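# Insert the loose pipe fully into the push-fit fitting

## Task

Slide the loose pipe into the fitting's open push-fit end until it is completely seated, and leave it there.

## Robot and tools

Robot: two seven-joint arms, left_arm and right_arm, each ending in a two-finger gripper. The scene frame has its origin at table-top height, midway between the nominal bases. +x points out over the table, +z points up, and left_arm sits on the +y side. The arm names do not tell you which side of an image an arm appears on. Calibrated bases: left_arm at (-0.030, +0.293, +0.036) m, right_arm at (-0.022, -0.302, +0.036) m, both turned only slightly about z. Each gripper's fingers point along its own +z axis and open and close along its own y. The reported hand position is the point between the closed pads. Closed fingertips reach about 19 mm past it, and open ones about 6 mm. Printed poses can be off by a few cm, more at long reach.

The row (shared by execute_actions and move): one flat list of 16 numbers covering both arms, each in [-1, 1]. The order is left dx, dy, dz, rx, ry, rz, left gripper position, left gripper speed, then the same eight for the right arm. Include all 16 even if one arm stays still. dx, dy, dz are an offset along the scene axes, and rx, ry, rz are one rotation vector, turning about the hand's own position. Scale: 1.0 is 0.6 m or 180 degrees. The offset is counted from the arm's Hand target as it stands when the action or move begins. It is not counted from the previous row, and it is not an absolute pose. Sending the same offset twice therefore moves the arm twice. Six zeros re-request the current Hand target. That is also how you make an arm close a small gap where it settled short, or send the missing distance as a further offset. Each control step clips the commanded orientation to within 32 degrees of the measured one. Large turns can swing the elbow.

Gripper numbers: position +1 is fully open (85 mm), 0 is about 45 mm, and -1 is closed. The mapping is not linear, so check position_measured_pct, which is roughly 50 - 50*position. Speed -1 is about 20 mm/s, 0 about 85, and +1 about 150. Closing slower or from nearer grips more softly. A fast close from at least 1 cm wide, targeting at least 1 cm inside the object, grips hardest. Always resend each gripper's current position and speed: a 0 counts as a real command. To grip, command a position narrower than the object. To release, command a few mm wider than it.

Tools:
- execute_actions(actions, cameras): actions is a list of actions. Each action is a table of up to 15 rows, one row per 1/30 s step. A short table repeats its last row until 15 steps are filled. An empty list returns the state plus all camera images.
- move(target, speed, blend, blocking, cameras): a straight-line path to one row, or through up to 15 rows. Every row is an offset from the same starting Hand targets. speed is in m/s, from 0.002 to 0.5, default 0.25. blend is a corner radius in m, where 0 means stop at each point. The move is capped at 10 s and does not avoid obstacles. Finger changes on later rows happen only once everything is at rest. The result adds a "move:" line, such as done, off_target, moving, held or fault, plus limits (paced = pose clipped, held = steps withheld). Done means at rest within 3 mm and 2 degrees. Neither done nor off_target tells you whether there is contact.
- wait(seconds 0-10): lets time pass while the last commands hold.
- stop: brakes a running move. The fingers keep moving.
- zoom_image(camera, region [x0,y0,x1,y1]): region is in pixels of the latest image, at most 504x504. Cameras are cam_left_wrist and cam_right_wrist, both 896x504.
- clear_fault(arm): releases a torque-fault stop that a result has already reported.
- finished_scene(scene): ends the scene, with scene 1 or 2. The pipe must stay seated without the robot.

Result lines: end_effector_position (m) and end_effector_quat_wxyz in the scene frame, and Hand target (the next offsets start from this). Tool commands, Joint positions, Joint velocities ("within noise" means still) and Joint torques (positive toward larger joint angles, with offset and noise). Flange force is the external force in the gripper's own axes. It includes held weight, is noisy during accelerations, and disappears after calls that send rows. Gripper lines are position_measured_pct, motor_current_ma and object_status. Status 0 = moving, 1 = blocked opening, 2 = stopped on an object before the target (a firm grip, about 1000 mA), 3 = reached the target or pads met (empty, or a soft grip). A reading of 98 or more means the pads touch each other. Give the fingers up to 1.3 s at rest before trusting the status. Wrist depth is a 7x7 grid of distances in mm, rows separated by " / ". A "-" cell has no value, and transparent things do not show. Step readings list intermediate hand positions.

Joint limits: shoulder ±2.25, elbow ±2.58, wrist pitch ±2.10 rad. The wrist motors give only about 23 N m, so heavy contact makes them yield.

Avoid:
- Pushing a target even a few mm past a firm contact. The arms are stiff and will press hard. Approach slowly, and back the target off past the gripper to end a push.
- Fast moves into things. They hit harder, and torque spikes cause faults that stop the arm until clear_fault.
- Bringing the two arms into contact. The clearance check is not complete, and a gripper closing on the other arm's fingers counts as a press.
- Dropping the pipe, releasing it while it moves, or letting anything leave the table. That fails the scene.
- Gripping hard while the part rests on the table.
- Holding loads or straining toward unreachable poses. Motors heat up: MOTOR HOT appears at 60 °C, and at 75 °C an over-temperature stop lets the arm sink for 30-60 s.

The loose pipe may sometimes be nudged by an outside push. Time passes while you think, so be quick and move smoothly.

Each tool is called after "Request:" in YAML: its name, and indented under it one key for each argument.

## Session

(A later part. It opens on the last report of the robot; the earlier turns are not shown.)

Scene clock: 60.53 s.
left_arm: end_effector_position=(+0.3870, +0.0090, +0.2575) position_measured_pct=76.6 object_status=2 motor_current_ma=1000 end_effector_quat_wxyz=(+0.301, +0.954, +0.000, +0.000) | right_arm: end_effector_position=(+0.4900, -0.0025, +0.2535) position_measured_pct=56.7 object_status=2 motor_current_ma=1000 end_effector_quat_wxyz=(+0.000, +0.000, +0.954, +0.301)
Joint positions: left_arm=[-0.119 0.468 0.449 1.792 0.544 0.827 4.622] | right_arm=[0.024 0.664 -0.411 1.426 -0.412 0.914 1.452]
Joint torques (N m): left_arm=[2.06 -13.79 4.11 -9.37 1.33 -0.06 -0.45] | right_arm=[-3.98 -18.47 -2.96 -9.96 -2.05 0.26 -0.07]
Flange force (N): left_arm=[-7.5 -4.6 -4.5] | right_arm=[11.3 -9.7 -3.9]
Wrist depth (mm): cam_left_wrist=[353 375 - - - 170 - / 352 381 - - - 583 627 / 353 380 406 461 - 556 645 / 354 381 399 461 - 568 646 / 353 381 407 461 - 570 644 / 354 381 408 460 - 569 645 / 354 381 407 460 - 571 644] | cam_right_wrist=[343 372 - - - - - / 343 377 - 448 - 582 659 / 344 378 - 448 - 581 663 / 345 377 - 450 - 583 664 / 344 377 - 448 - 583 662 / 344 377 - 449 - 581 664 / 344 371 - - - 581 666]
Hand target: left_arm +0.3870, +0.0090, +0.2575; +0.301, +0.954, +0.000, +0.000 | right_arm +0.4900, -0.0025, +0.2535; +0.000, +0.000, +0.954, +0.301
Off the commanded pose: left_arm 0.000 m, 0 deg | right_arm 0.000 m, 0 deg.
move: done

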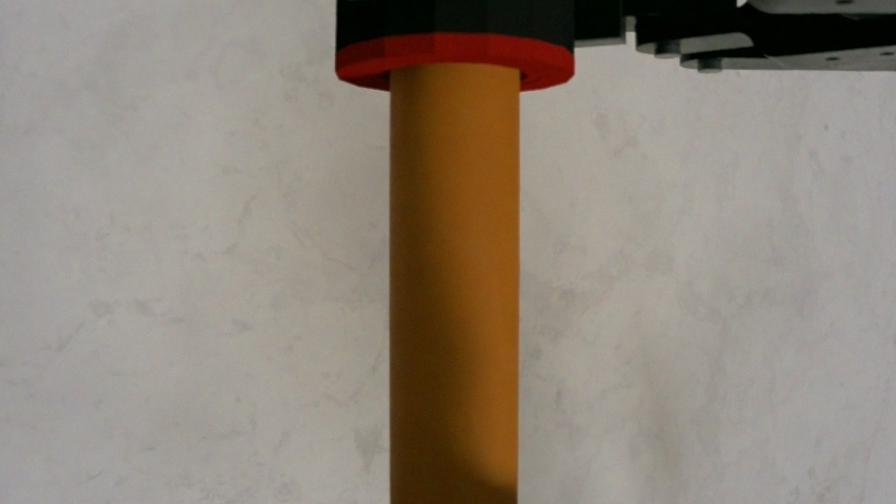

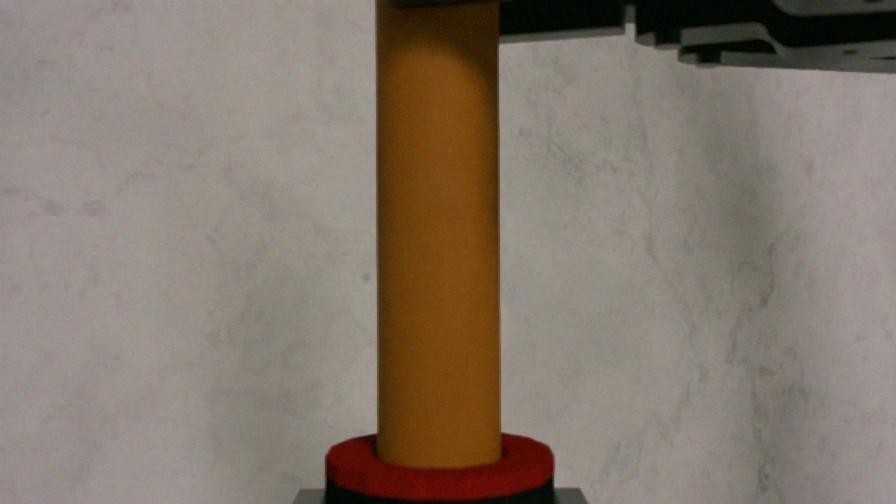

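Request:
move:
  target: [0.00333, 0.0003, 0.0001, 0.0, 0.0, 0.0, -0.6, -1.0, 0.0, 0.0, 0.0, 0.0, 0.0, 0.0, -0.22, -1.0]
  speed: 0.006

Request:
move:
  target: [0.00333, 0.0, 0.0, 0.0, 0.0, 0.0, -0.6, -1.0, 0.0, 0.0, 0.0, 0.0, 0.0, 0.0, -0.22, -1.0]
  speed: 0.006
  cameras: ["all"]

Scene clock: 61.60 s.
left_arm: end_effector_position=(+0.3889, +0.0091, +0.2576) position_measured_pct=76.6 object_status=2 motor_current_ma=1000 end_effector_quat_wxyz=(+0.301, +0.954, +0.000, +0.000) | right_arm: end_effector_position=(+0.4900, -0.0025, +0.2535) position_measured_pct=56.7 object_status=2 motor_current_ma=1000 end_effector_quat_wxyz=(+0.000, +0.000, +0.954, +0.301)
Joint positions: left_arm=[-0.118 0.472 0.447 1.786 0.541 0.83 4.623] | right_arm=[0.024 0.664 -0.411 1.426 -0.412 0.914 1.452]
Joint torques (N m): left_arm=[-0.39 -13.99 1.91 -12.64 1.35 -2.51 -0.39] | right_arm=[-5.95 -18.4 -4.87 -6.93 -2.35 2.56 0.01]
Flange force (N): left_arm=[-15.1 -3.6 -5.0] | right_arm=[3.5 -9.5 -3.0]
Wrist depth (mm): cam_left_wrist=[353 375 - - 171 167 - / 353 381 - - - 584 627 / 353 381 406 459 - 556 645 / 353 381 400 461 - 569 645 / 353 381 406 460 - 568 644 / 353 381 407 461 - 567 644 / 354 381 407 461 - 569 646] | cam_right_wrist=[344 371 - - - - - / 344 377 - 449 - 584 663 / 344 376 - 449 - 581 663 / 344 377 - 448 - 581 664 / 344 377 - 450 - 582 664 / 343 376 - 448 - 582 662 / 345 370 - - - 581 666]
Hand target: left_arm +0.3890, +0.0091, +0.2576; +0.301, +0.954, +0.000, +0.000 | right_arm +0.4900, -0.0024, +0.2535; +0.000, +0.000, +0.954, +0.301
Off the commanded pose: left_arm 0.000 m, 0 deg | right_arm 0.000 m, 0 deg.
move: done

Scene clock: 62.30 s.
left_arm: end_effector_position=(+0.3909, +0.0091, +0.2576) position_measured_pct=76.6 object_status=2 motor_current_ma=1000 end_effector_quat_wxyz=(+0.301, +0.954, +0.000, +0.000) | right_arm: end_effector_position=(+0.4900, -0.0025, +0.2535) position_measured_pct=56.7 object_status=2 motor_current_ma=1000 end_effector_quat_wxyz=(+0.000, +0.000, +0.954, +0.301)
Joint positions: left_arm=[-0.117 0.475 0.446 1.779 0.539 0.832 4.625] | right_arm=[0.024 0.664 -0.411 1.426 -0.412 0.914 1.452]
Joint torques (N m): left_arm=[-2.54 -14.4 -0.09 -16 1.39 -4.8 -0.31] | right_arm=[-8.07 -18.17 -6.71 -3.89 -2.59 4.87 -0.07]
Flange force (N): left_arm=[-22.7 -3.5 -5.1] | right_arm=[-3.7 -9.8 -2.4]
Wrist depth (mm): cam_left_wrist=[353 375 - - 167 - - / 352 381 - - - 566 642 / 352 381 - 460 - 553 645 / 353 381 399 460 - 570 644 / 353 381 407 460 - 569 646 / 353 381 407 461 - 568 647 / 353 381 407 460 - 571 645] | cam_right_wrist=[343 371 - - - - - / 344 377 - 448 - 580 641 / 344 378 - 448 - 581 665 / 344 377 - 449 - 584 665 / 345 377 - 450 - 580 664 / 345 377 - 450 - 581 665 / 344 371 - - - 582 666]
Hand target: left_arm +0.3910, +0.0091, +0.2576; +0.301, +0.954, +0.000, +0.000 | right_arm +0.4900, -0.0025, +0.2535; +0.000, +0.000, +0.954, +0.301
Off the commanded pose: left_arm 0.000 m, 0 deg | right_arm 0.000 m, 0 deg.
move: done

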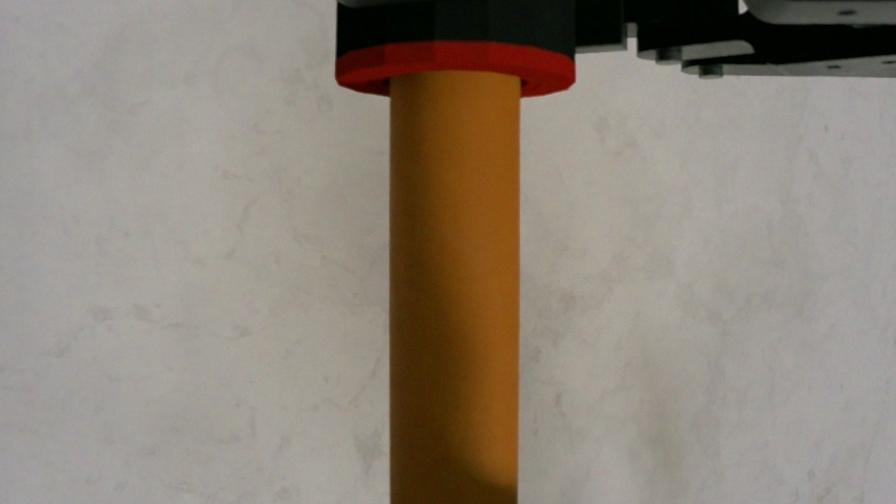

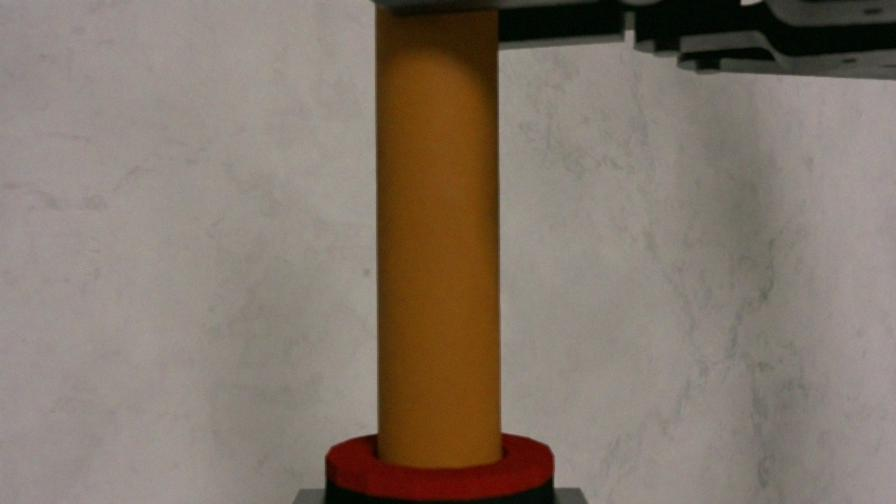

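Request:
move:
  target: [0.00333, 0.0, 0.0, 0.0, 0.0, 0.0, -0.6, -1.0, 0.0, 0.0, 0.0, 0.0, 0.0, 0.0, -0.22, -1.0]
  speed: 0.006

Request:
move:
  target: [0.00333, 0.0, 0.0, 0.0, 0.0, 0.0, -0.6, -1.0, 0.0, 0.0, 0.0, 0.0, 0.0, 0.0, -0.22, -1.0]
  speed: 0.006
  cameras: ["all"]

Scene clock: 63.20 s.
left_arm: end_effector_position=(+0.3929, +0.0091, +0.2576) position_measured_pct=76.6 object_status=2 motor_current_ma=1000 end_effector_quat_wxyz=(+0.301, +0.954, +0.000, +0.000) | right_arm: end_effector_position=(+0.4900, -0.0025, +0.2535) position_measured_pct=56.7 object_status=2 motor_current_ma=1000 end_effector_quat_wxyz=(+0.000, +0.000, +0.954, +0.301)
Joint positions: left_arm=[-0.116 0.479 0.445 1.773 0.536 0.835 4.627] | right_arm=[0.024 0.664 -0.411 1.426 -0.412 0.914 1.452]
Joint torques (N m): left_arm=[-4.88 -14.71 -2.19 -19.62 1.46 -7.46 -0.24] | right_arm=[-10.46 -17.92 -8.8 -0.57 -2.93 7.23 -0.1]
Flange force (N): left_arm=[-30.8 -3.1 -6.0] | right_arm=[-12.0 -10.0 -2.2]
Wrist depth (mm): cam_left_wrist=[352 375 - - - 169 - / 353 380 - - - 567 644 / 353 381 407 459 - 554 644 / 353 380 400 460 - 569 644 / 353 381 406 460 - 569 643 / 353 381 406 459 - 569 644 / 353 381 407 461 - 569 646] | cam_right_wrist=[344 371 - - - - - / 344 377 - 449 - 567 - / 345 377 - 447 - 581 664 / 344 378 - 449 - 580 663 / 344 377 - 450 - 581 663 / 344 377 - 450 - 586 664 / 345 372 - - - 583 664]
Hand target: left_arm +0.3930, +0.0091, +0.2576; +0.301, +0.954, +0.000, +0.000 | right_arm +0.4900, -0.0025, +0.2535; +0.000, +0.000, +0.954, +0.301
Off the commanded pose: left_arm 0.000 m, 0 deg | right_arm 0.000 m, 0 deg.
move: done

Scene clock: 63.90 s.
left_arm: end_effector_position=(+0.3949, +0.0091, +0.2576) position_measured_pct=76.6 object_status=2 motor_current_ma=1000 end_effector_quat_wxyz=(+0.301, +0.954, +0.000, +0.000) | right_arm: end_effector_position=(+0.4900, -0.0025, +0.2535) position_measured_pct=56.7 object_status=2 motor_current_ma=1000 end_effector_quat_wxyz=(+0.000, +0.000, +0.954, +0.301)
Joint positions: left_arm=[-0.115 0.483 0.443 1.766 0.534 0.837 4.629] | right_arm=[0.024 0.664 -0.411 1.426 -0.412 0.914 1.452]
Joint torques (N m): left_arm=[-7.58 -15.2 -4.58 -23.66 1.59 -10.29 -0.21] | right_arm=[-13.21 -17.55 -11.29 3.12 -3.31 9.99 -0.08]
Flange force (N): left_arm=[-39.7 -2.5 -6.2] | right_arm=[-21.0 -10.3 -1.9]
Wrist depth (mm): cam_left_wrist=[352 374 - - - 169 - / 352 379 - - - 581 - / 353 380 405 460 - 555 644 / 353 380 399 460 - 568 644 / 353 381 406 460 - 568 642 / 353 381 406 461 - 569 646 / 353 381 407 460 - 567 646] | cam_right_wrist=[343 371 - - - - - / 344 375 - 448 - 567 - / 343 377 - 449 - 582 661 / 344 378 - 448 - 581 664 / 344 377 - 450 - 582 665 / 345 378 - 449 - 581 666 / 344 373 - - - 581 666]
Hand target: left_arm +0.3950, +0.0091, +0.2576; +0.301, +0.954, +0.000, +0.000 | right_arm +0.4900, -0.0025, +0.2535; +0.000, +0.000, +0.954, +0.301
Off the commanded pose: left_arm 0.000 m, 0 deg | right_arm 0.000 m, 0 deg.
move: done

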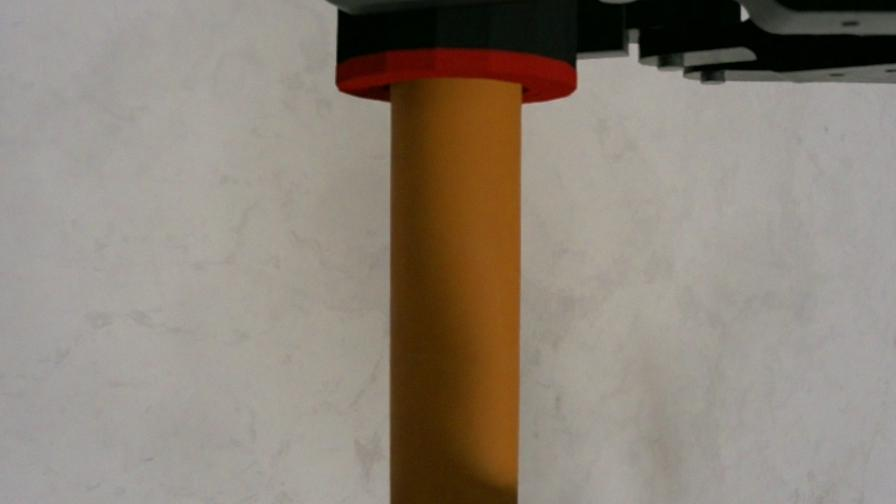

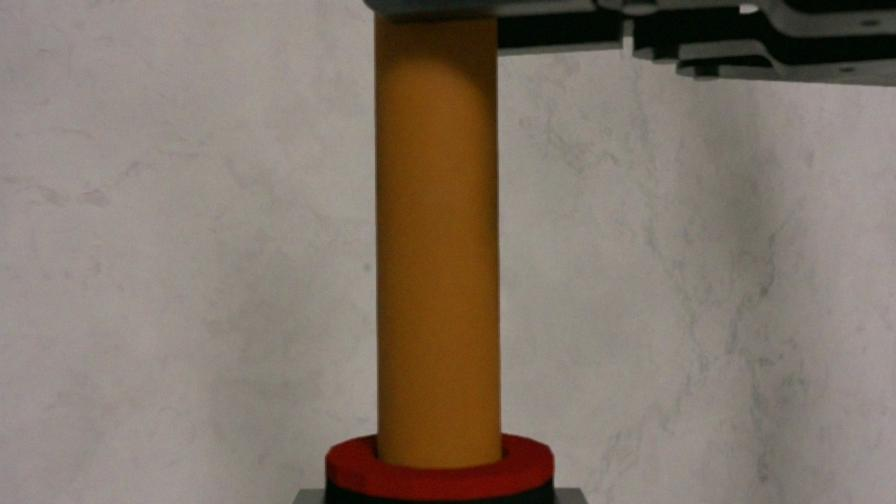

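Request:
zoom_image:
  camera: "cam_left_wrist"
  region: [316, 0, 596, 120]

Request:
zoom_image:
  camera: "cam_right_wrist"
  region: [290, 374, 590, 504]

Scaled by 1.800 from the camera's 896x504 image, which has a finer 1280x720 frame.

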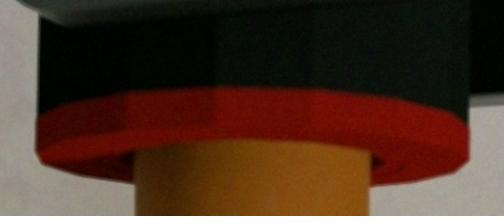

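Scaled by 1.680 from the camera's 896x504 image, which has a finer 1280x720 frame.

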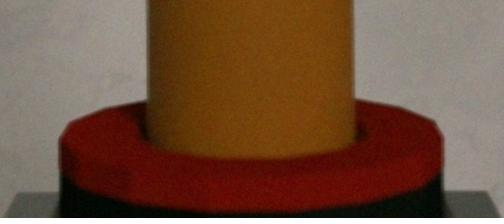

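Request:
zoom_image:
  camera: "cam_right_wrist"
  region: [310, 424, 390, 504]

Request:
zoom_image:
  camera: "cam_right_wrist"
  region: [490, 424, 570, 504]

Request:
zoom_image:
  camera: "cam_left_wrist"
  region: [320, 30, 400, 110]

Request:
zoom_image:
  camera: "cam_left_wrist"
  region: [510, 30, 590, 110]

Scaled by 6.300 from the camera's 896x504 image, which has a finer 1280x720 frame.

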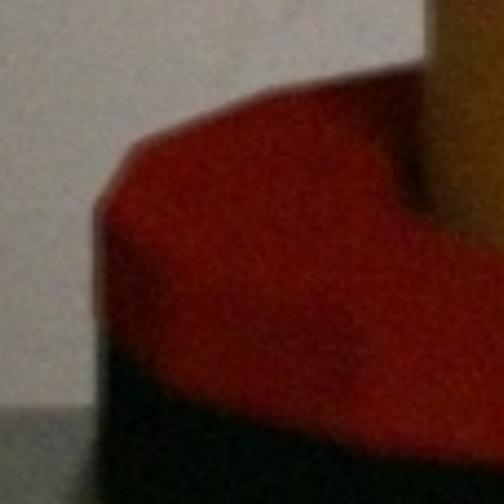

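Scaled by 6.300 from the camera's 896x504 image, which has a finer 1280x720 frame.

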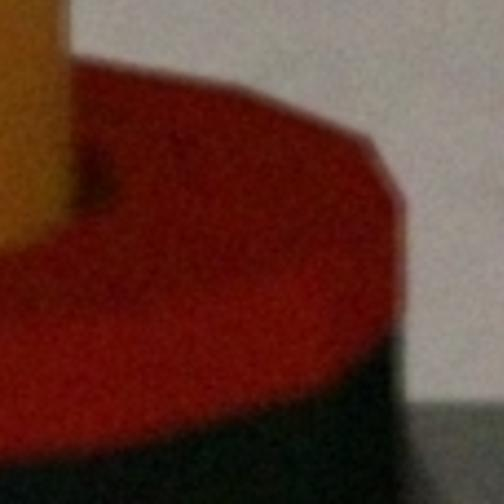

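Scaled by 6.300 from the camera's 896x504 image, which has a finer 1280x720 frame.

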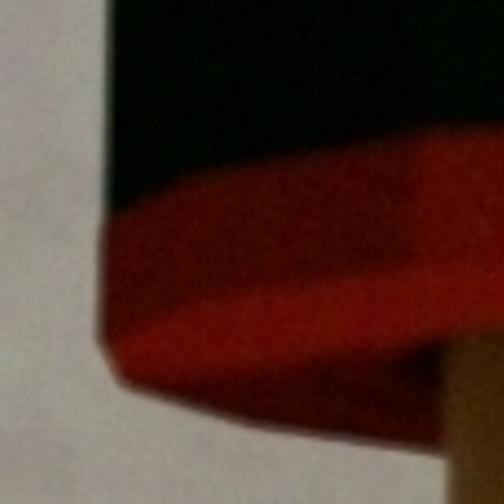

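Scaled by 6.300 from the camera's 896x504 image, which has a finer 1280x720 frame.

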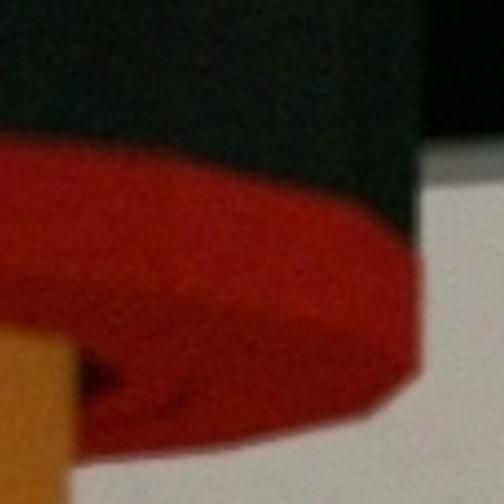

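Request:
move:
  target: [0.0025, 0.0003, 0.0006, 0.0, 0.0, 0.0, -0.6, -1.0, 0.0, 0.0, 0.0, 0.0, 0.0, 0.0, -0.22, -1.0]
  speed: 0.006
  cameras: ["all"]

Scene clock: 66.93 s.
left_arm: end_effector_position=(+0.3966, +0.0093, +0.2580) position_measured_pct=76.6 object_status=2 motor_current_ma=1000 end_effector_quat_wxyz=(+0.301, +0.954, +0.000, +0.001) | right_arm: end_effector_position=(+0.4900, -0.0025, +0.2535) position_measured_pct=56.7 object_status=2 motor_current_ma=1000 end_effector_quat_wxyz=(+0.000, +0.000, +0.954, +0.301)
Joint positions: left_arm=[-0.115 0.485 0.442 1.76 0.532 0.84 4.63] | right_arm=[0.024 0.664 -0.411 1.426 -0.412 0.914 1.452]
Joint torques (N m): left_arm=[-7.73 -15.46 -4.6 -23.49 1.53 -10.18 -0.21] | right_arm=[-12.66 -17.42 -10.62 3.03 -3 9.82 -0.03]
Flange force (N): left_arm=[-38.9 -2.2 -5.4] | right_arm=[-20.3 -9.5 -1.7]
Wrist depth (mm): cam_left_wrist=[352 375 - - - - - / 353 380 - - - - - / 353 381 406 461 - 553 642 / 352 381 400 461 - 569 645 / 353 381 407 461 - 569 644 / 353 382 407 462 - 569 644 / 353 381 407 462 - 569 645] | cam_right_wrist=[344 370 - - - - - / 344 377 - - - 555 - / 344 376 - 449 - 581 661 / 344 377 - 448 - 581 659 / 344 378 - 450 - 582 666 / 346 377 - 449 - 585 666 / 345 372 - - - 585 666]
Hand target: left_arm +0.3965, +0.0093, +0.2579; +0.301, +0.954, +0.000, +0.000 | right_arm +0.4900, -0.0025, +0.2535; +0.000, +0.000, +0.954, +0.301
Off the commanded pose: left_arm 0.000 m, 0 deg | right_arm 0.000 m, 0 deg.
move: done

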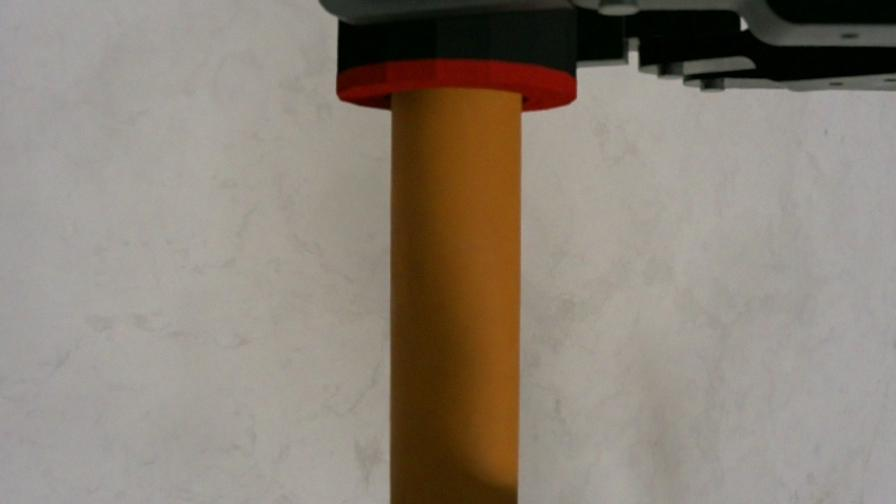

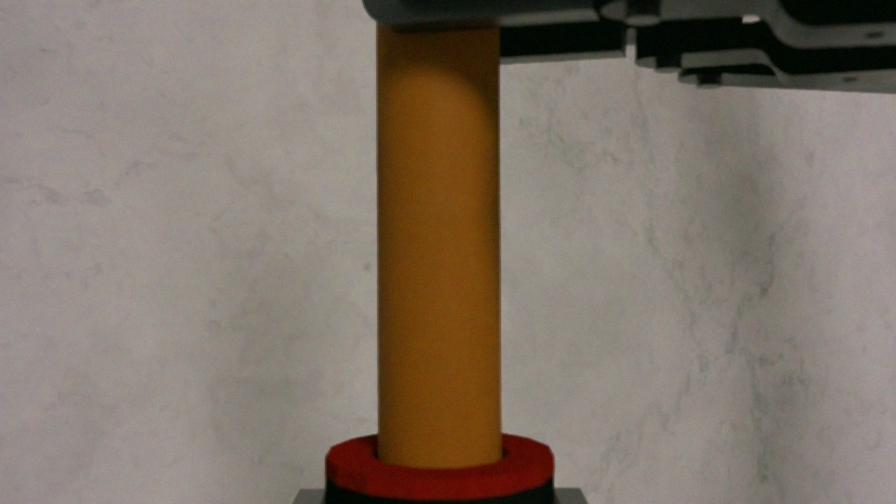

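Request:
move:
  target: [0.005, 0.0, 0.0, 0.0, 0.0, 0.0, -0.6, -1.0, 0.0, 0.0, 0.0, 0.0, 0.0, 0.0, -0.22, -1.0]
  speed: 0.006

Request:
move:
  target: [0.005, 0.0, 0.0, 0.0, 0.0, 0.0, -0.6, -1.0, 0.0, 0.0, 0.0, 0.0, 0.0, 0.0, -0.22, -1.0]
  speed: 0.006
  cameras: ["all"]

Scene clock: 67.93 s.
left_arm: end_effector_position=(+0.3995, +0.0093, +0.2580) position_measured_pct=76.6 object_status=2 motor_current_ma=1000 end_effector_quat_wxyz=(+0.301, +0.954, +0.000, +0.000) | right_arm: end_effector_position=(+0.4900, -0.0025, +0.2535) position_measured_pct=56.7 object_status=2 motor_current_ma=1000 end_effector_quat_wxyz=(+0.000, +0.000, +0.954, +0.301)
Joint positions: left_arm=[-0.113 0.491 0.44 1.751 0.528 0.845 4.633] | right_arm=[0.024 0.664 -0.411 1.426 -0.412 0.914 1.452]
Joint torques (N m): left_arm=[-7.84 -15.44 -4.79 -23.65 1.45 -10.32 -0.18] | right_arm=[-12.83 -17.61 -10.85 3.23 -3.14 9.98 -0.05]
Flange force (N): left_arm=[-39.8 -2.2 -5.7] | right_arm=[-21.3 -9.6 -1.4]
Wrist depth (mm): cam_left_wrist=[352 375 - - - - - / 353 375 - - - - - / 353 381 407 - - 569 644 / 354 381 400 461 - 569 644 / 354 381 406 460 - 568 647 / 353 381 407 461 - 570 645 / 354 382 407 461 - 571 647] | cam_right_wrist=[344 369 - - - - - / 344 376 - - - - - / 344 377 - 447 - 581 659 / 344 377 - 449 - 580 662 / 344 378 - 450 - 584 666 / 345 377 - 450 - 584 662 / 346 372 - - - 584 668]
Hand target: left_arm +0.3995, +0.0093, +0.2580; +0.301, +0.954, +0.000, +0.000 | right_arm +0.4900, -0.0025, +0.2535; +0.000, +0.000, +0.954, +0.301
Off the commanded pose: left_arm 0.000 m, 0 deg | right_arm 0.000 m, 0 deg.
move: done

Scene clock: 68.67 s.
left_arm: end_effector_position=(+0.4025, +0.0093, +0.2580) position_measured_pct=76.6 object_status=2 motor_current_ma=1000 end_effector_quat_wxyz=(+0.301, +0.954, +0.000, +0.000) | right_arm: end_effector_position=(+0.4900, -0.0025, +0.2535) position_measured_pct=56.7 object_status=2 motor_current_ma=1000 end_effector_quat_wxyz=(+0.000, +0.000, +0.954, +0.301)
Joint positions: left_arm=[-0.111 0.496 0.438 1.741 0.525 0.849 4.636] | right_arm=[0.024 0.664 -0.411 1.426 -0.412 0.914 1.452]
Joint torques (N m): left_arm=[-7.97 -15.37 -4.99 -23.5 1.39 -10.35 -0.16] | right_arm=[-12.78 -17.76 -10.86 3.07 -3.11 10.04 -0.05]
Flange force (N): left_arm=[-39.8 -1.7 -5.9] | right_arm=[-20.8 -9.9 -1.0]
Wrist depth (mm): cam_left_wrist=[352 375 - - - - - / 353 375 - - - - - / 353 381 406 - - 567 644 / 353 381 400 459 - 569 644 / 353 381 407 460 - 569 646 / 353 382 407 462 - 570 646 / 354 382 407 462 - 571 646] | cam_right_wrist=[345 371 - - - - - / 343 376 - - - - - / 344 376 - 449 - 567 664 / 344 378 - 450 - 581 662 / 344 378 - 448 - 582 667 / 345 378 - 450 - 583 664 / 344 372 - - - 581 664]
Hand target: left_arm +0.4025, +0.0093, +0.2580; +0.301, +0.954, +0.000, +0.000 | right_arm +0.4900, -0.0025, +0.2535; +0.000, +0.000, +0.954, +0.301
Off the commanded pose: left_arm 0.000 m, 0 deg | right_arm 0.000 m, 0 deg.
move: done

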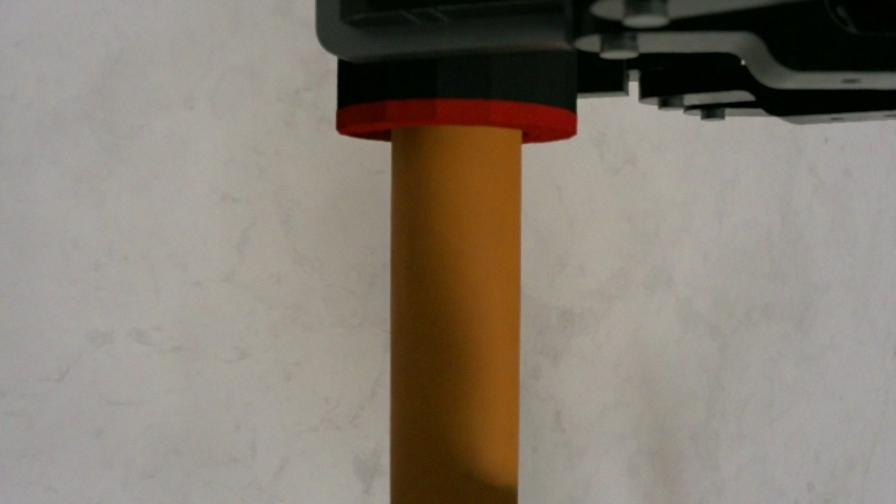

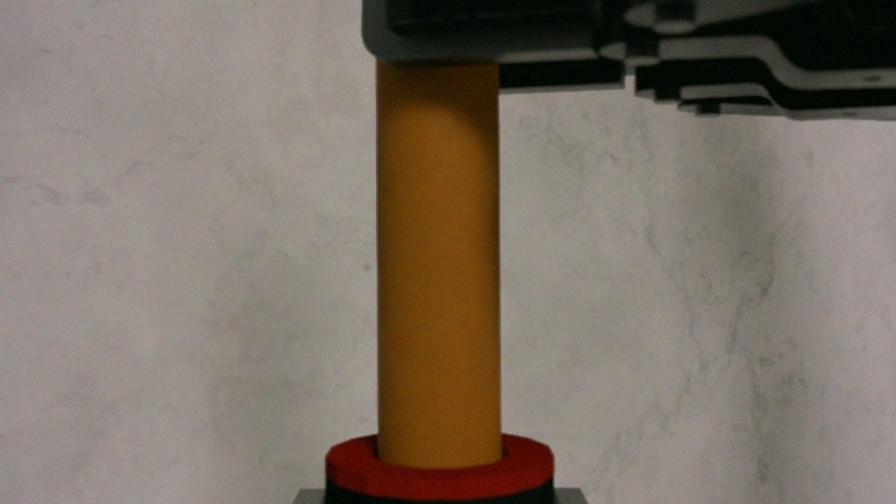

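Request:
move:
  target: [0.005, 0.0, 0.0, 0.0, 0.0, 0.0, -0.6, -1.0, 0.0, 0.0, 0.0, 0.0, 0.0, 0.0, -0.22, -1.0]
  speed: 0.006

Request:
move:
  target: [0.005, 0.0, 0.0, 0.0, 0.0, 0.0, -0.6, -1.0, 0.0, 0.0, 0.0, 0.0, 0.0, 0.0, -0.22, -1.0]
  speed: 0.006
  cameras: ["all"]

Scene clock: 69.67 s.
left_arm: end_effector_position=(+0.4055, +0.0093, +0.2579) position_measured_pct=76.6 object_status=2 motor_current_ma=1000 end_effector_quat_wxyz=(+0.301, +0.954, +0.000, +0.000) | right_arm: end_effector_position=(+0.4900, -0.0025, +0.2535) position_measured_pct=56.7 object_status=2 motor_current_ma=1000 end_effector_quat_wxyz=(+0.000, +0.000, +0.954, +0.301)
Joint positions: left_arm=[-0.11 0.502 0.436 1.731 0.521 0.853 4.638] | right_arm=[0.024 0.664 -0.411 1.426 -0.412 0.914 1.452]
Joint torques (N m): left_arm=[-8.05 -15.4 -4.94 -23.4 1.33 -10.36 -0.13] | right_arm=[-12.73 -17.85 -10.84 3 -3.1 10.08 -0.03]
Flange force (N): left_arm=[-39.7 -1.4 -6.0] | right_arm=[-20.7 -9.9 -0.7]
Wrist depth (mm): cam_left_wrist=[352 374 - - - - - / 353 374 - - - - - / 353 380 - - - 567 642 / 353 381 400 461 - 569 643 / 353 380 407 461 - 569 642 / 354 382 407 462 - 569 646 / 354 381 408 462 - 569 648] | cam_right_wrist=[344 370 - - - - - / 344 372 - - - - - / 343 377 - 449 - 568 644 / 344 376 - 449 - 582 663 / 344 377 - 450 - 580 662 / 344 377 - 450 - 582 663 / 345 372 - - - 584 670]
Hand target: left_arm +0.4055, +0.0093, +0.2579; +0.301, +0.954, +0.000, +0.000 | right_arm +0.4900, -0.0025, +0.2535; +0.000, +0.000, +0.954, +0.301
Off the commanded pose: left_arm 0.000 m, 0 deg | right_arm 0.000 m, 0 deg.
move: done

Scene clock: 70.40 s.
left_arm: end_effector_position=(+0.4085, +0.0093, +0.2580) position_measured_pct=76.6 object_status=2 motor_current_ma=1000 end_effector_quat_wxyz=(+0.301, +0.954, +0.000, +0.000) | right_arm: end_effector_position=(+0.4900, -0.0025, +0.2535) position_measured_pct=56.7 object_status=2 motor_current_ma=1000 end_effector_quat_wxyz=(+0.000, +0.000, +0.954, +0.301)
Joint positions: left_arm=[-0.108 0.508 0.434 1.721 0.518 0.857 4.641] | right_arm=[0.024 0.664 -0.411 1.426 -0.412 0.914 1.452]
Joint torques (N m): left_arm=[-8.16 -15.33 -5.05 -23.31 1.24 -10.37 -0.16] | right_arm=[-12.75 -18.13 -10.96 2.81 -3.13 10.12 -0.06]
Flange force (N): left_arm=[-40.0 -1.0 -6.2] | right_arm=[-20.5 -10.4 -0.1]
Wrist depth (mm): cam_left_wrist=[352 374 - - - - - / 352 374 - - - - - / 353 380 - - - - - / 353 381 400 460 - 568 643 / 353 381 407 460 - 570 646 / 353 381 407 460 - 570 644 / 353 382 407 462 - 570 646] | cam_right_wrist=[343 371 - - - - - / 344 370 - - - - - / 345 377 - 449 - 568 - / 344 377 - 449 - 581 664 / 344 377 - 449 - 582 661 / 344 378 - 449 - 584 664 / 345 371 - - - 584 669]
Hand target: left_arm +0.4085, +0.0093, +0.2580; +0.301, +0.954, +0.000, +0.000 | right_arm +0.4900, -0.0025, +0.2535; +0.000, +0.000, +0.954, +0.301
Off the commanded pose: left_arm 0.000 m, 0 deg | right_arm 0.000 m, 0 deg.
move: done

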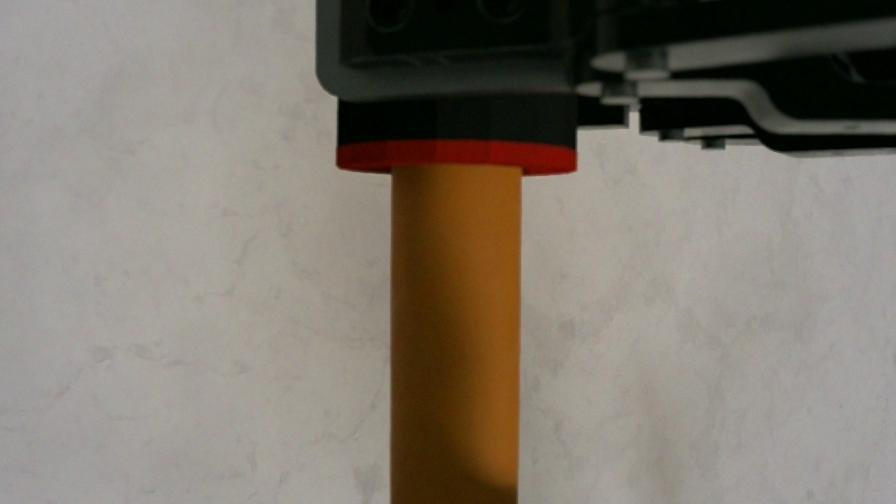

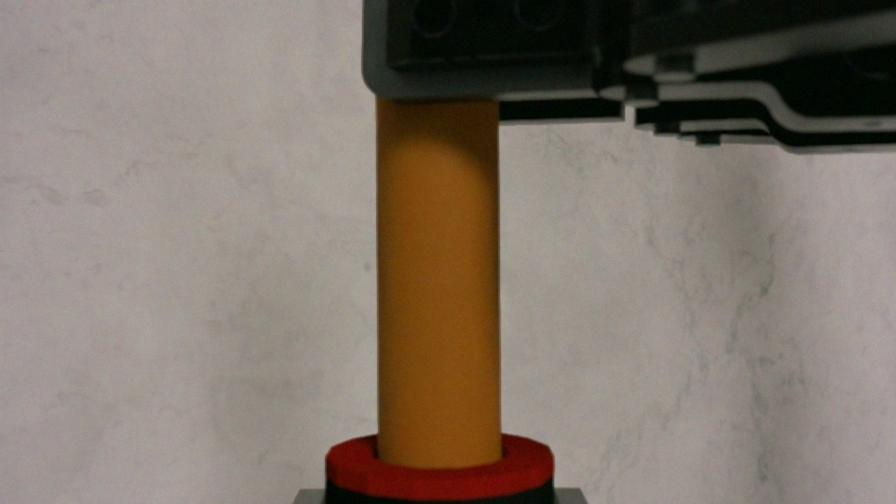

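Request:
move:
  target: [0.00333, 0.0, 0.0007, 0.0, 0.0, 0.0, -0.6, -1.0, 0.0, 0.0, 0.0, 0.0, 0.0, 0.0, -0.22, -1.0]
  speed: 0.006

Request:
move:
  target: [0.00333, 0.0, 0.0, 0.0, 0.0, 0.0, -0.6, -1.0, 0.0, 0.0, 0.0, 0.0, 0.0, 0.0, -0.22, -1.0]
  speed: 0.006
  cameras: ["all"]

Scene clock: 71.70 s.
left_arm: end_effector_position=(+0.4105, +0.0093, +0.2584) position_measured_pct=76.6 object_status=2 motor_current_ma=1000 end_effector_quat_wxyz=(+0.301, +0.954, +0.000, +0.000) | right_arm: end_effector_position=(+0.4900, -0.0025, +0.2535) position_measured_pct=56.7 object_status=2 motor_current_ma=1000 end_effector_quat_wxyz=(+0.000, +0.000, +0.954, +0.301)
Joint positions: left_arm=[-0.107 0.511 0.433 1.713 0.515 0.861 4.644] | right_arm=[0.024 0.664 -0.411 1.426 -0.412 0.914 1.452]
Joint torques (N m): left_arm=[-7.69 -16.01 -4.47 -23.57 1.42 -10.33 -0.22] | right_arm=[-12.89 -17.5 -10.82 3.15 -3.13 9.94 -0.02]
Flange force (N): left_arm=[-39.4 -2.3 -5.6] | right_arm=[-20.8 -9.7 -1.7]
Wrist depth (mm): cam_left_wrist=[353 374 - - - - - / 353 375 - - - - - / 354 376 - - - - - / 353 381 400 462 - 568 646 / 354 382 408 461 - 567 644 / 354 382 408 461 - 571 648 / 354 381 408 461 - 570 647] | cam_right_wrist=[344 371 - - - - - / 344 371 - - - - - / 344 376 - - - - - / 344 378 - 449 - 582 660 / 345 377 - 450 - 581 666 / 344 378 - 450 - 586 664 / 346 372 - - - 583 669]
Hand target: left_arm +0.4105, +0.0093, +0.2584; +0.301, +0.954, +0.000, +0.000 | right_arm +0.4900, -0.0025, +0.2535; +0.000, +0.000, +0.954, +0.301
Off the commanded pose: left_arm 0.000 m, 0 deg | right_arm 0.000 m, 0 deg.
move: done

Scene clock: 72.40 s.
left_arm: end_effector_position=(+0.4125, +0.0093, +0.2584) position_measured_pct=76.6 object_status=2 motor_current_ma=1000 end_effector_quat_wxyz=(+0.301, +0.954, +0.000, +0.000) | right_arm: end_effector_position=(+0.4900, -0.0025, +0.2535) position_measured_pct=56.7 object_status=2 motor_current_ma=1000 end_effector_quat_wxyz=(+0.000, +0.000, +0.954, +0.301)
Joint positions: left_arm=[-0.106 0.515 0.432 1.707 0.513 0.864 4.645] | right_arm=[0.024 0.664 -0.411 1.426 -0.412 0.914 1.452]
Joint torques (N m): left_arm=[-7.87 -16.01 -4.65 -23.88 1.42 -10.57 -0.22] | right_arm=[-13.17 -17.7 -11.15 3.32 -3.16 10.18 -0.02]
Flange force (N): left_arm=[-40.3 -2.3 -5.8] | right_arm=[-21.5 -10.1 -1.3]
Wrist depth (mm): cam_left_wrist=[352 374 - - - - - / 353 375 - - - - - / 353 375 - - - - - / 354 381 400 - - 568 646 / 354 381 408 461 - 567 646 / 354 381 408 462 - 568 646 / 354 381 408 461 - 572 647] | cam_right_wrist=[344 371 - - - - - / 344 371 - - - - - / 344 377 - - - - - / 344 377 - 449 - 581 664 / 344 377 - 450 - 584 664 / 344 378 - 451 - 583 664 / 345 372 - - - 581 667]
Hand target: left_arm +0.4125, +0.0093, +0.2584; +0.301, +0.954, +0.000, +0.000 | right_arm +0.4900, -0.0025, +0.2535; +0.000, +0.000, +0.954, +0.301
Off the commanded pose: left_arm 0.000 m, 0 deg | right_arm 0.000 m, 0 deg.
move: done

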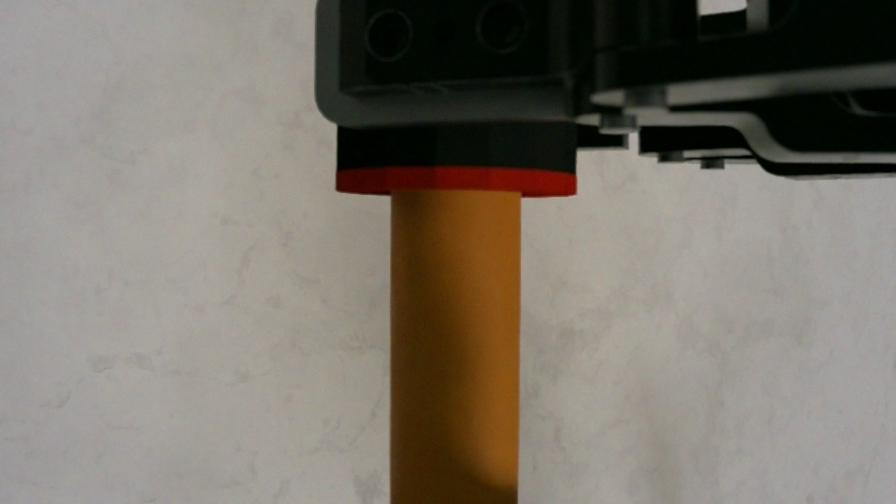

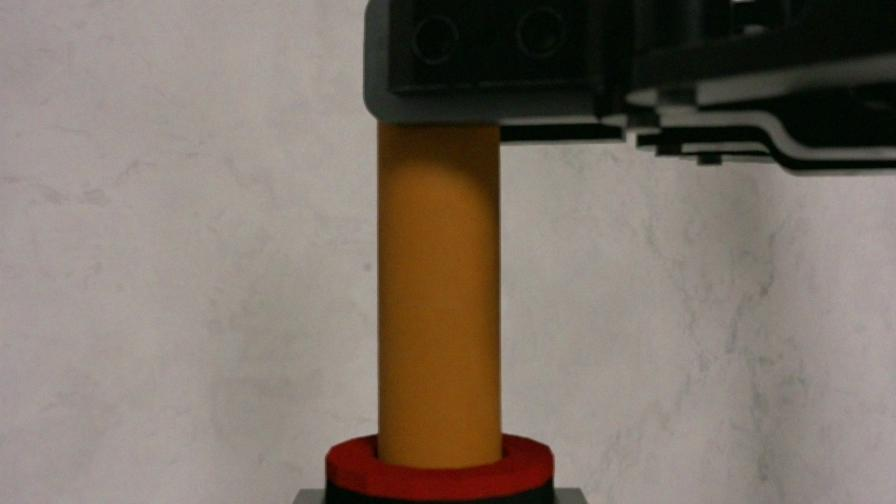

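Request:
move:
  target: [0.00333, 0.0, 0.0002, 0.0, 0.0, 0.0, -0.6, -1.0, 0.0, 0.0, 0.0, 0.0, 0.0, 0.0, -0.22, -1.0]
  speed: 0.006

Request:
move:
  target: [0.00333, 0.0, 0.0, 0.0, 0.0, 0.0, -0.6, -1.0, 0.0, 0.0, 0.0, 0.0, 0.0, 0.0, -0.22, -1.0]
  speed: 0.006
  cameras: ["all"]

Scene clock: 73.43 s.
left_arm: end_effector_position=(+0.4145, +0.0093, +0.2585) position_measured_pct=76.6 object_status=2 motor_current_ma=1000 end_effector_quat_wxyz=(+0.301, +0.954, +0.000, +0.000) | right_arm: end_effector_position=(+0.4900, -0.0025, +0.2535) position_measured_pct=56.7 object_status=2 motor_current_ma=1000 end_effector_quat_wxyz=(+0.000, +0.000, +0.954, +0.301)
Joint positions: left_arm=[-0.105 0.518 0.43 1.7 0.511 0.867 4.647] | right_arm=[0.024 0.664 -0.411 1.426 -0.412 0.914 1.452]
Joint torques (N m): left_arm=[-7.74 -16.19 -4.46 -23.74 1.44 -10.46 -0.23] | right_arm=[-13.25 -17.51 -11.06 3.23 -3.11 10.11 -0.05]
Flange force (N): left_arm=[-39.8 -2.4 -5.7] | right_arm=[-20.8 -10.4 -1.7]
Wrist depth (mm): cam_left_wrist=[352 374 - - - - - / 353 375 - - - - - / 353 375 - - - - - / 354 380 400 - - 568 646 / 353 382 406 462 - 569 646 / 354 382 407 462 - 572 647 / 354 382 408 462 - 569 648] | cam_right_wrist=[343 376 - - - - - / 344 370 - - - - - / 344 377 - - - - - / 344 377 - 450 - 581 664 / 345 378 - 450 - 582 662 / 344 377 - 449 - 585 665 / 345 372 - - - 584 667]
Hand target: left_arm +0.4145, +0.0093, +0.2585; +0.301, +0.954, +0.000, +0.000 | right_arm +0.4900, -0.0025, +0.2535; +0.000, +0.000, +0.954, +0.301
Off the commanded pose: left_arm 0.000 m, 0 deg | right_arm 0.000 m, 0 deg.
move: done

Scene clock: 74.13 s.
left_arm: end_effector_position=(+0.4164, +0.0093, +0.2585) position_measured_pct=76.6 object_status=2 motor_current_ma=1000 end_effector_quat_wxyz=(+0.301, +0.954, +0.000, +0.000) | right_arm: end_effector_position=(+0.4900, -0.0025, +0.2535) position_measured_pct=56.7 object_status=2 motor_current_ma=1000 end_effector_quat_wxyz=(+0.000, +0.000, +0.954, +0.301)
Joint positions: left_arm=[-0.104 0.522 0.429 1.693 0.508 0.869 4.649] | right_arm=[0.024 0.664 -0.411 1.426 -0.412 0.914 1.452]
Joint torques (N m): left_arm=[-9.8 -16.31 -6.29 -27.2 1.57 -12.96 -0.16] | right_arm=[-15.82 -17.57 -13.46 6.18 -3.74 12.38 -0.16]
Flange force (N): left_arm=[-48.0 -2.3 -6.8] | right_arm=[-28.8 -11.5 -1.3]
Wrist depth (mm): cam_left_wrist=[352 380 - - - - - / 353 374 - - - - - / 353 375 - - - - - / 353 381 - - - 570 644 / 354 381 407 462 - 569 644 / 353 382 407 462 - 570 648 / 353 382 407 461 - 572 646] | cam_right_wrist=[343 376 - - - - - / 343 371 - - - - - / 344 371 - - - - - / 345 377 - 448 - 581 644 / 344 378 - 449 - 583 665 / 345 377 - 451 - 582 664 / 345 372 - - - 585 667]
Hand target: left_arm +0.4165, +0.0093, +0.2585; +0.301, +0.954, +0.000, +0.000 | right_arm +0.4900, -0.0025, +0.2535; +0.000, +0.000, +0.954, +0.301
Off the commanded pose: left_arm 0.000 m, 0 deg | right_arm 0.000 m, 0 deg.
move: done

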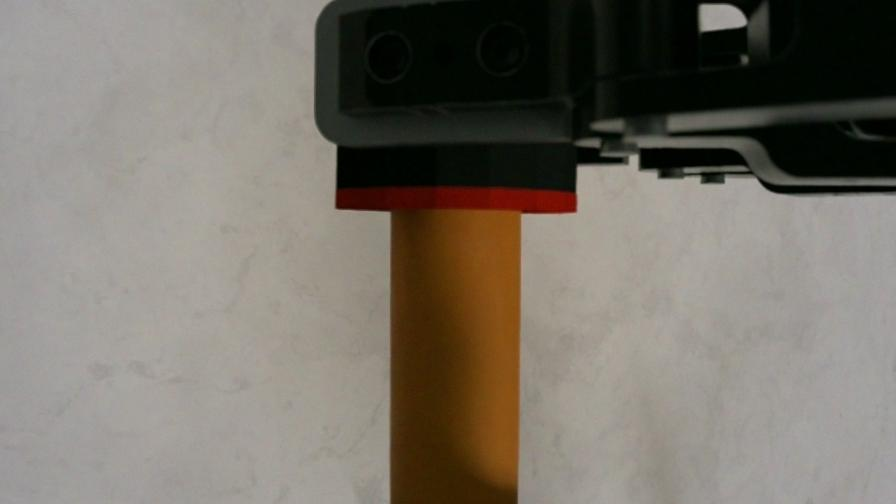

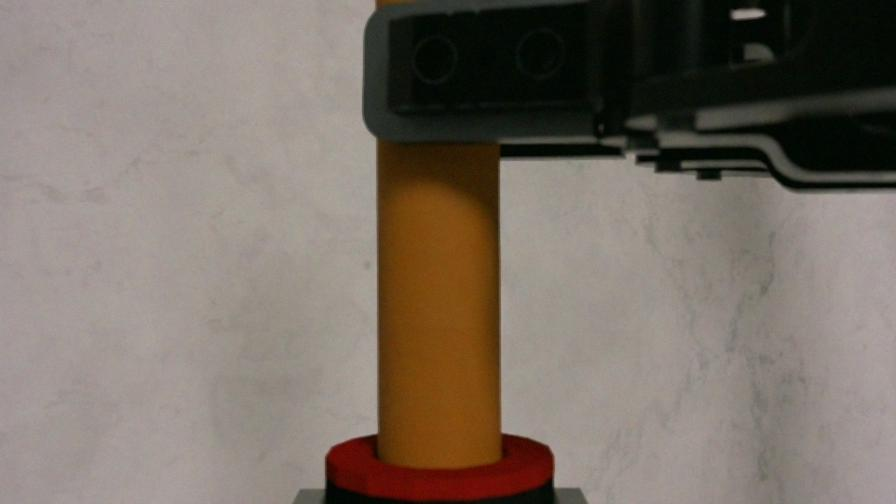

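Request:
zoom_image:
  camera: "cam_left_wrist"
  region: [320, 170, 600, 250]

Request:
move:
  target: [0.00333, 0.0, 0.0002, 0.0, 0.0, 0.0, -0.6, -1.0, 0.0, 0.0, 0.0, 0.0, 0.0, 0.0, -0.22, -1.0]
  speed: 0.006
  cameras: ["all"]

Request:
zoom_image:
  camera: "cam_left_wrist"
  region: [320, 170, 600, 250]

Scaled by 1.800 from the camera's 896x504 image, which has a finer 1280x720 frame.

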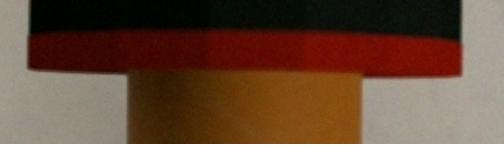

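Scene clock: 75.13 s.
left_arm: end_effector_position=(+0.4184, +0.0093, +0.2586) position_measured_pct=76.6 object_status=2 motor_current_ma=1000 end_effector_quat_wxyz=(+0.301, +0.954, +0.000, +0.000) | right_arm: end_effector_position=(+0.4900, -0.0025, +0.2535) position_measured_pct=56.7 object_status=2 motor_current_ma=1000 end_effector_quat_wxyz=(+0.000, +0.000, +0.954, +0.301)
Joint positions: left_arm=[-0.103 0.526 0.428 1.686 0.506 0.873 4.651] | right_arm=[0.024 0.664 -0.411 1.426 -0.412 0.914 1.452]
Joint torques (N m): left_arm=[-13.21 -16.88 -9.27 -32.5 1.72 -16.75 -0.06] | right_arm=[-19.39 -17.18 -16.54 10.95 -4.16 15.93 -0.2]
Flange force (N): left_arm=[-59.8 -2.1 -7.4] | right_arm=[-40.3 -12.2 -0.8]
Wrist depth (mm): cam_left_wrist=[352 380 - - - - - / 353 375 - - - - - / 352 375 - - - - - / 353 380 - - - 570 644 / 353 382 407 461 - 570 645 / 354 382 408 463 - 567 649 / 354 382 407 462 - 572 647] | cam_right_wrist=[343 376 - - - - - / 344 370 - - - - - / 344 370 - - - - - / 344 377 - 450 - 568 664 / 345 377 - 450 - 583 666 / 346 378 - 449 - 584 664 / 345 373 - - - 584 665]
Hand target: left_arm +0.4185, +0.0093, +0.2586; +0.301, +0.954, +0.000, +0.000 | right_arm +0.4900, -0.0025, +0.2535; +0.000, +0.000, +0.954, +0.301
Off the commanded pose: left_arm 0.000 m, 0 deg | right_arm 0.000 m, 0 deg.
move: done

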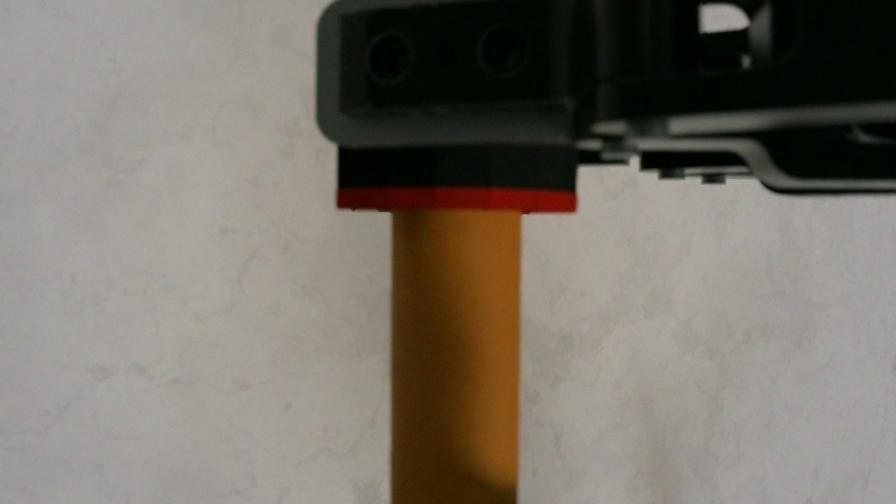

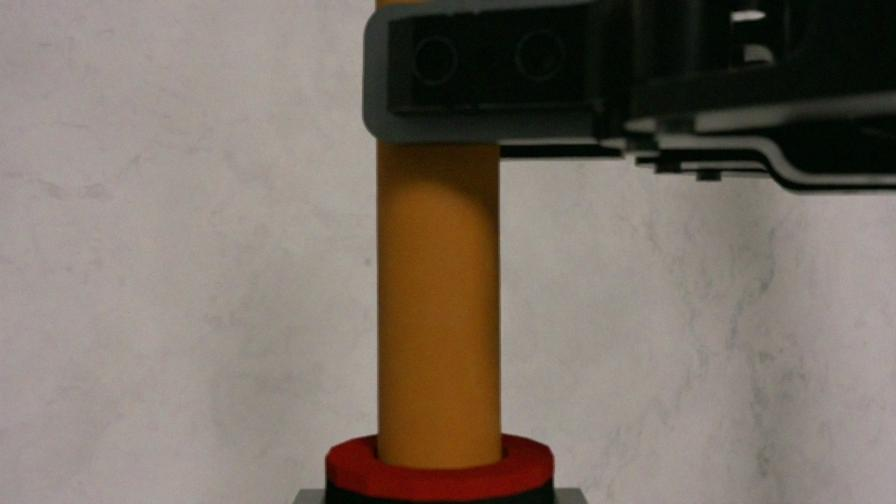

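Scaled by 1.800 from the camera's 896x504 image, which has a finer 1280x720 frame.

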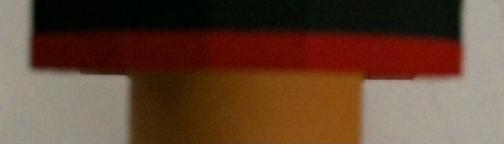

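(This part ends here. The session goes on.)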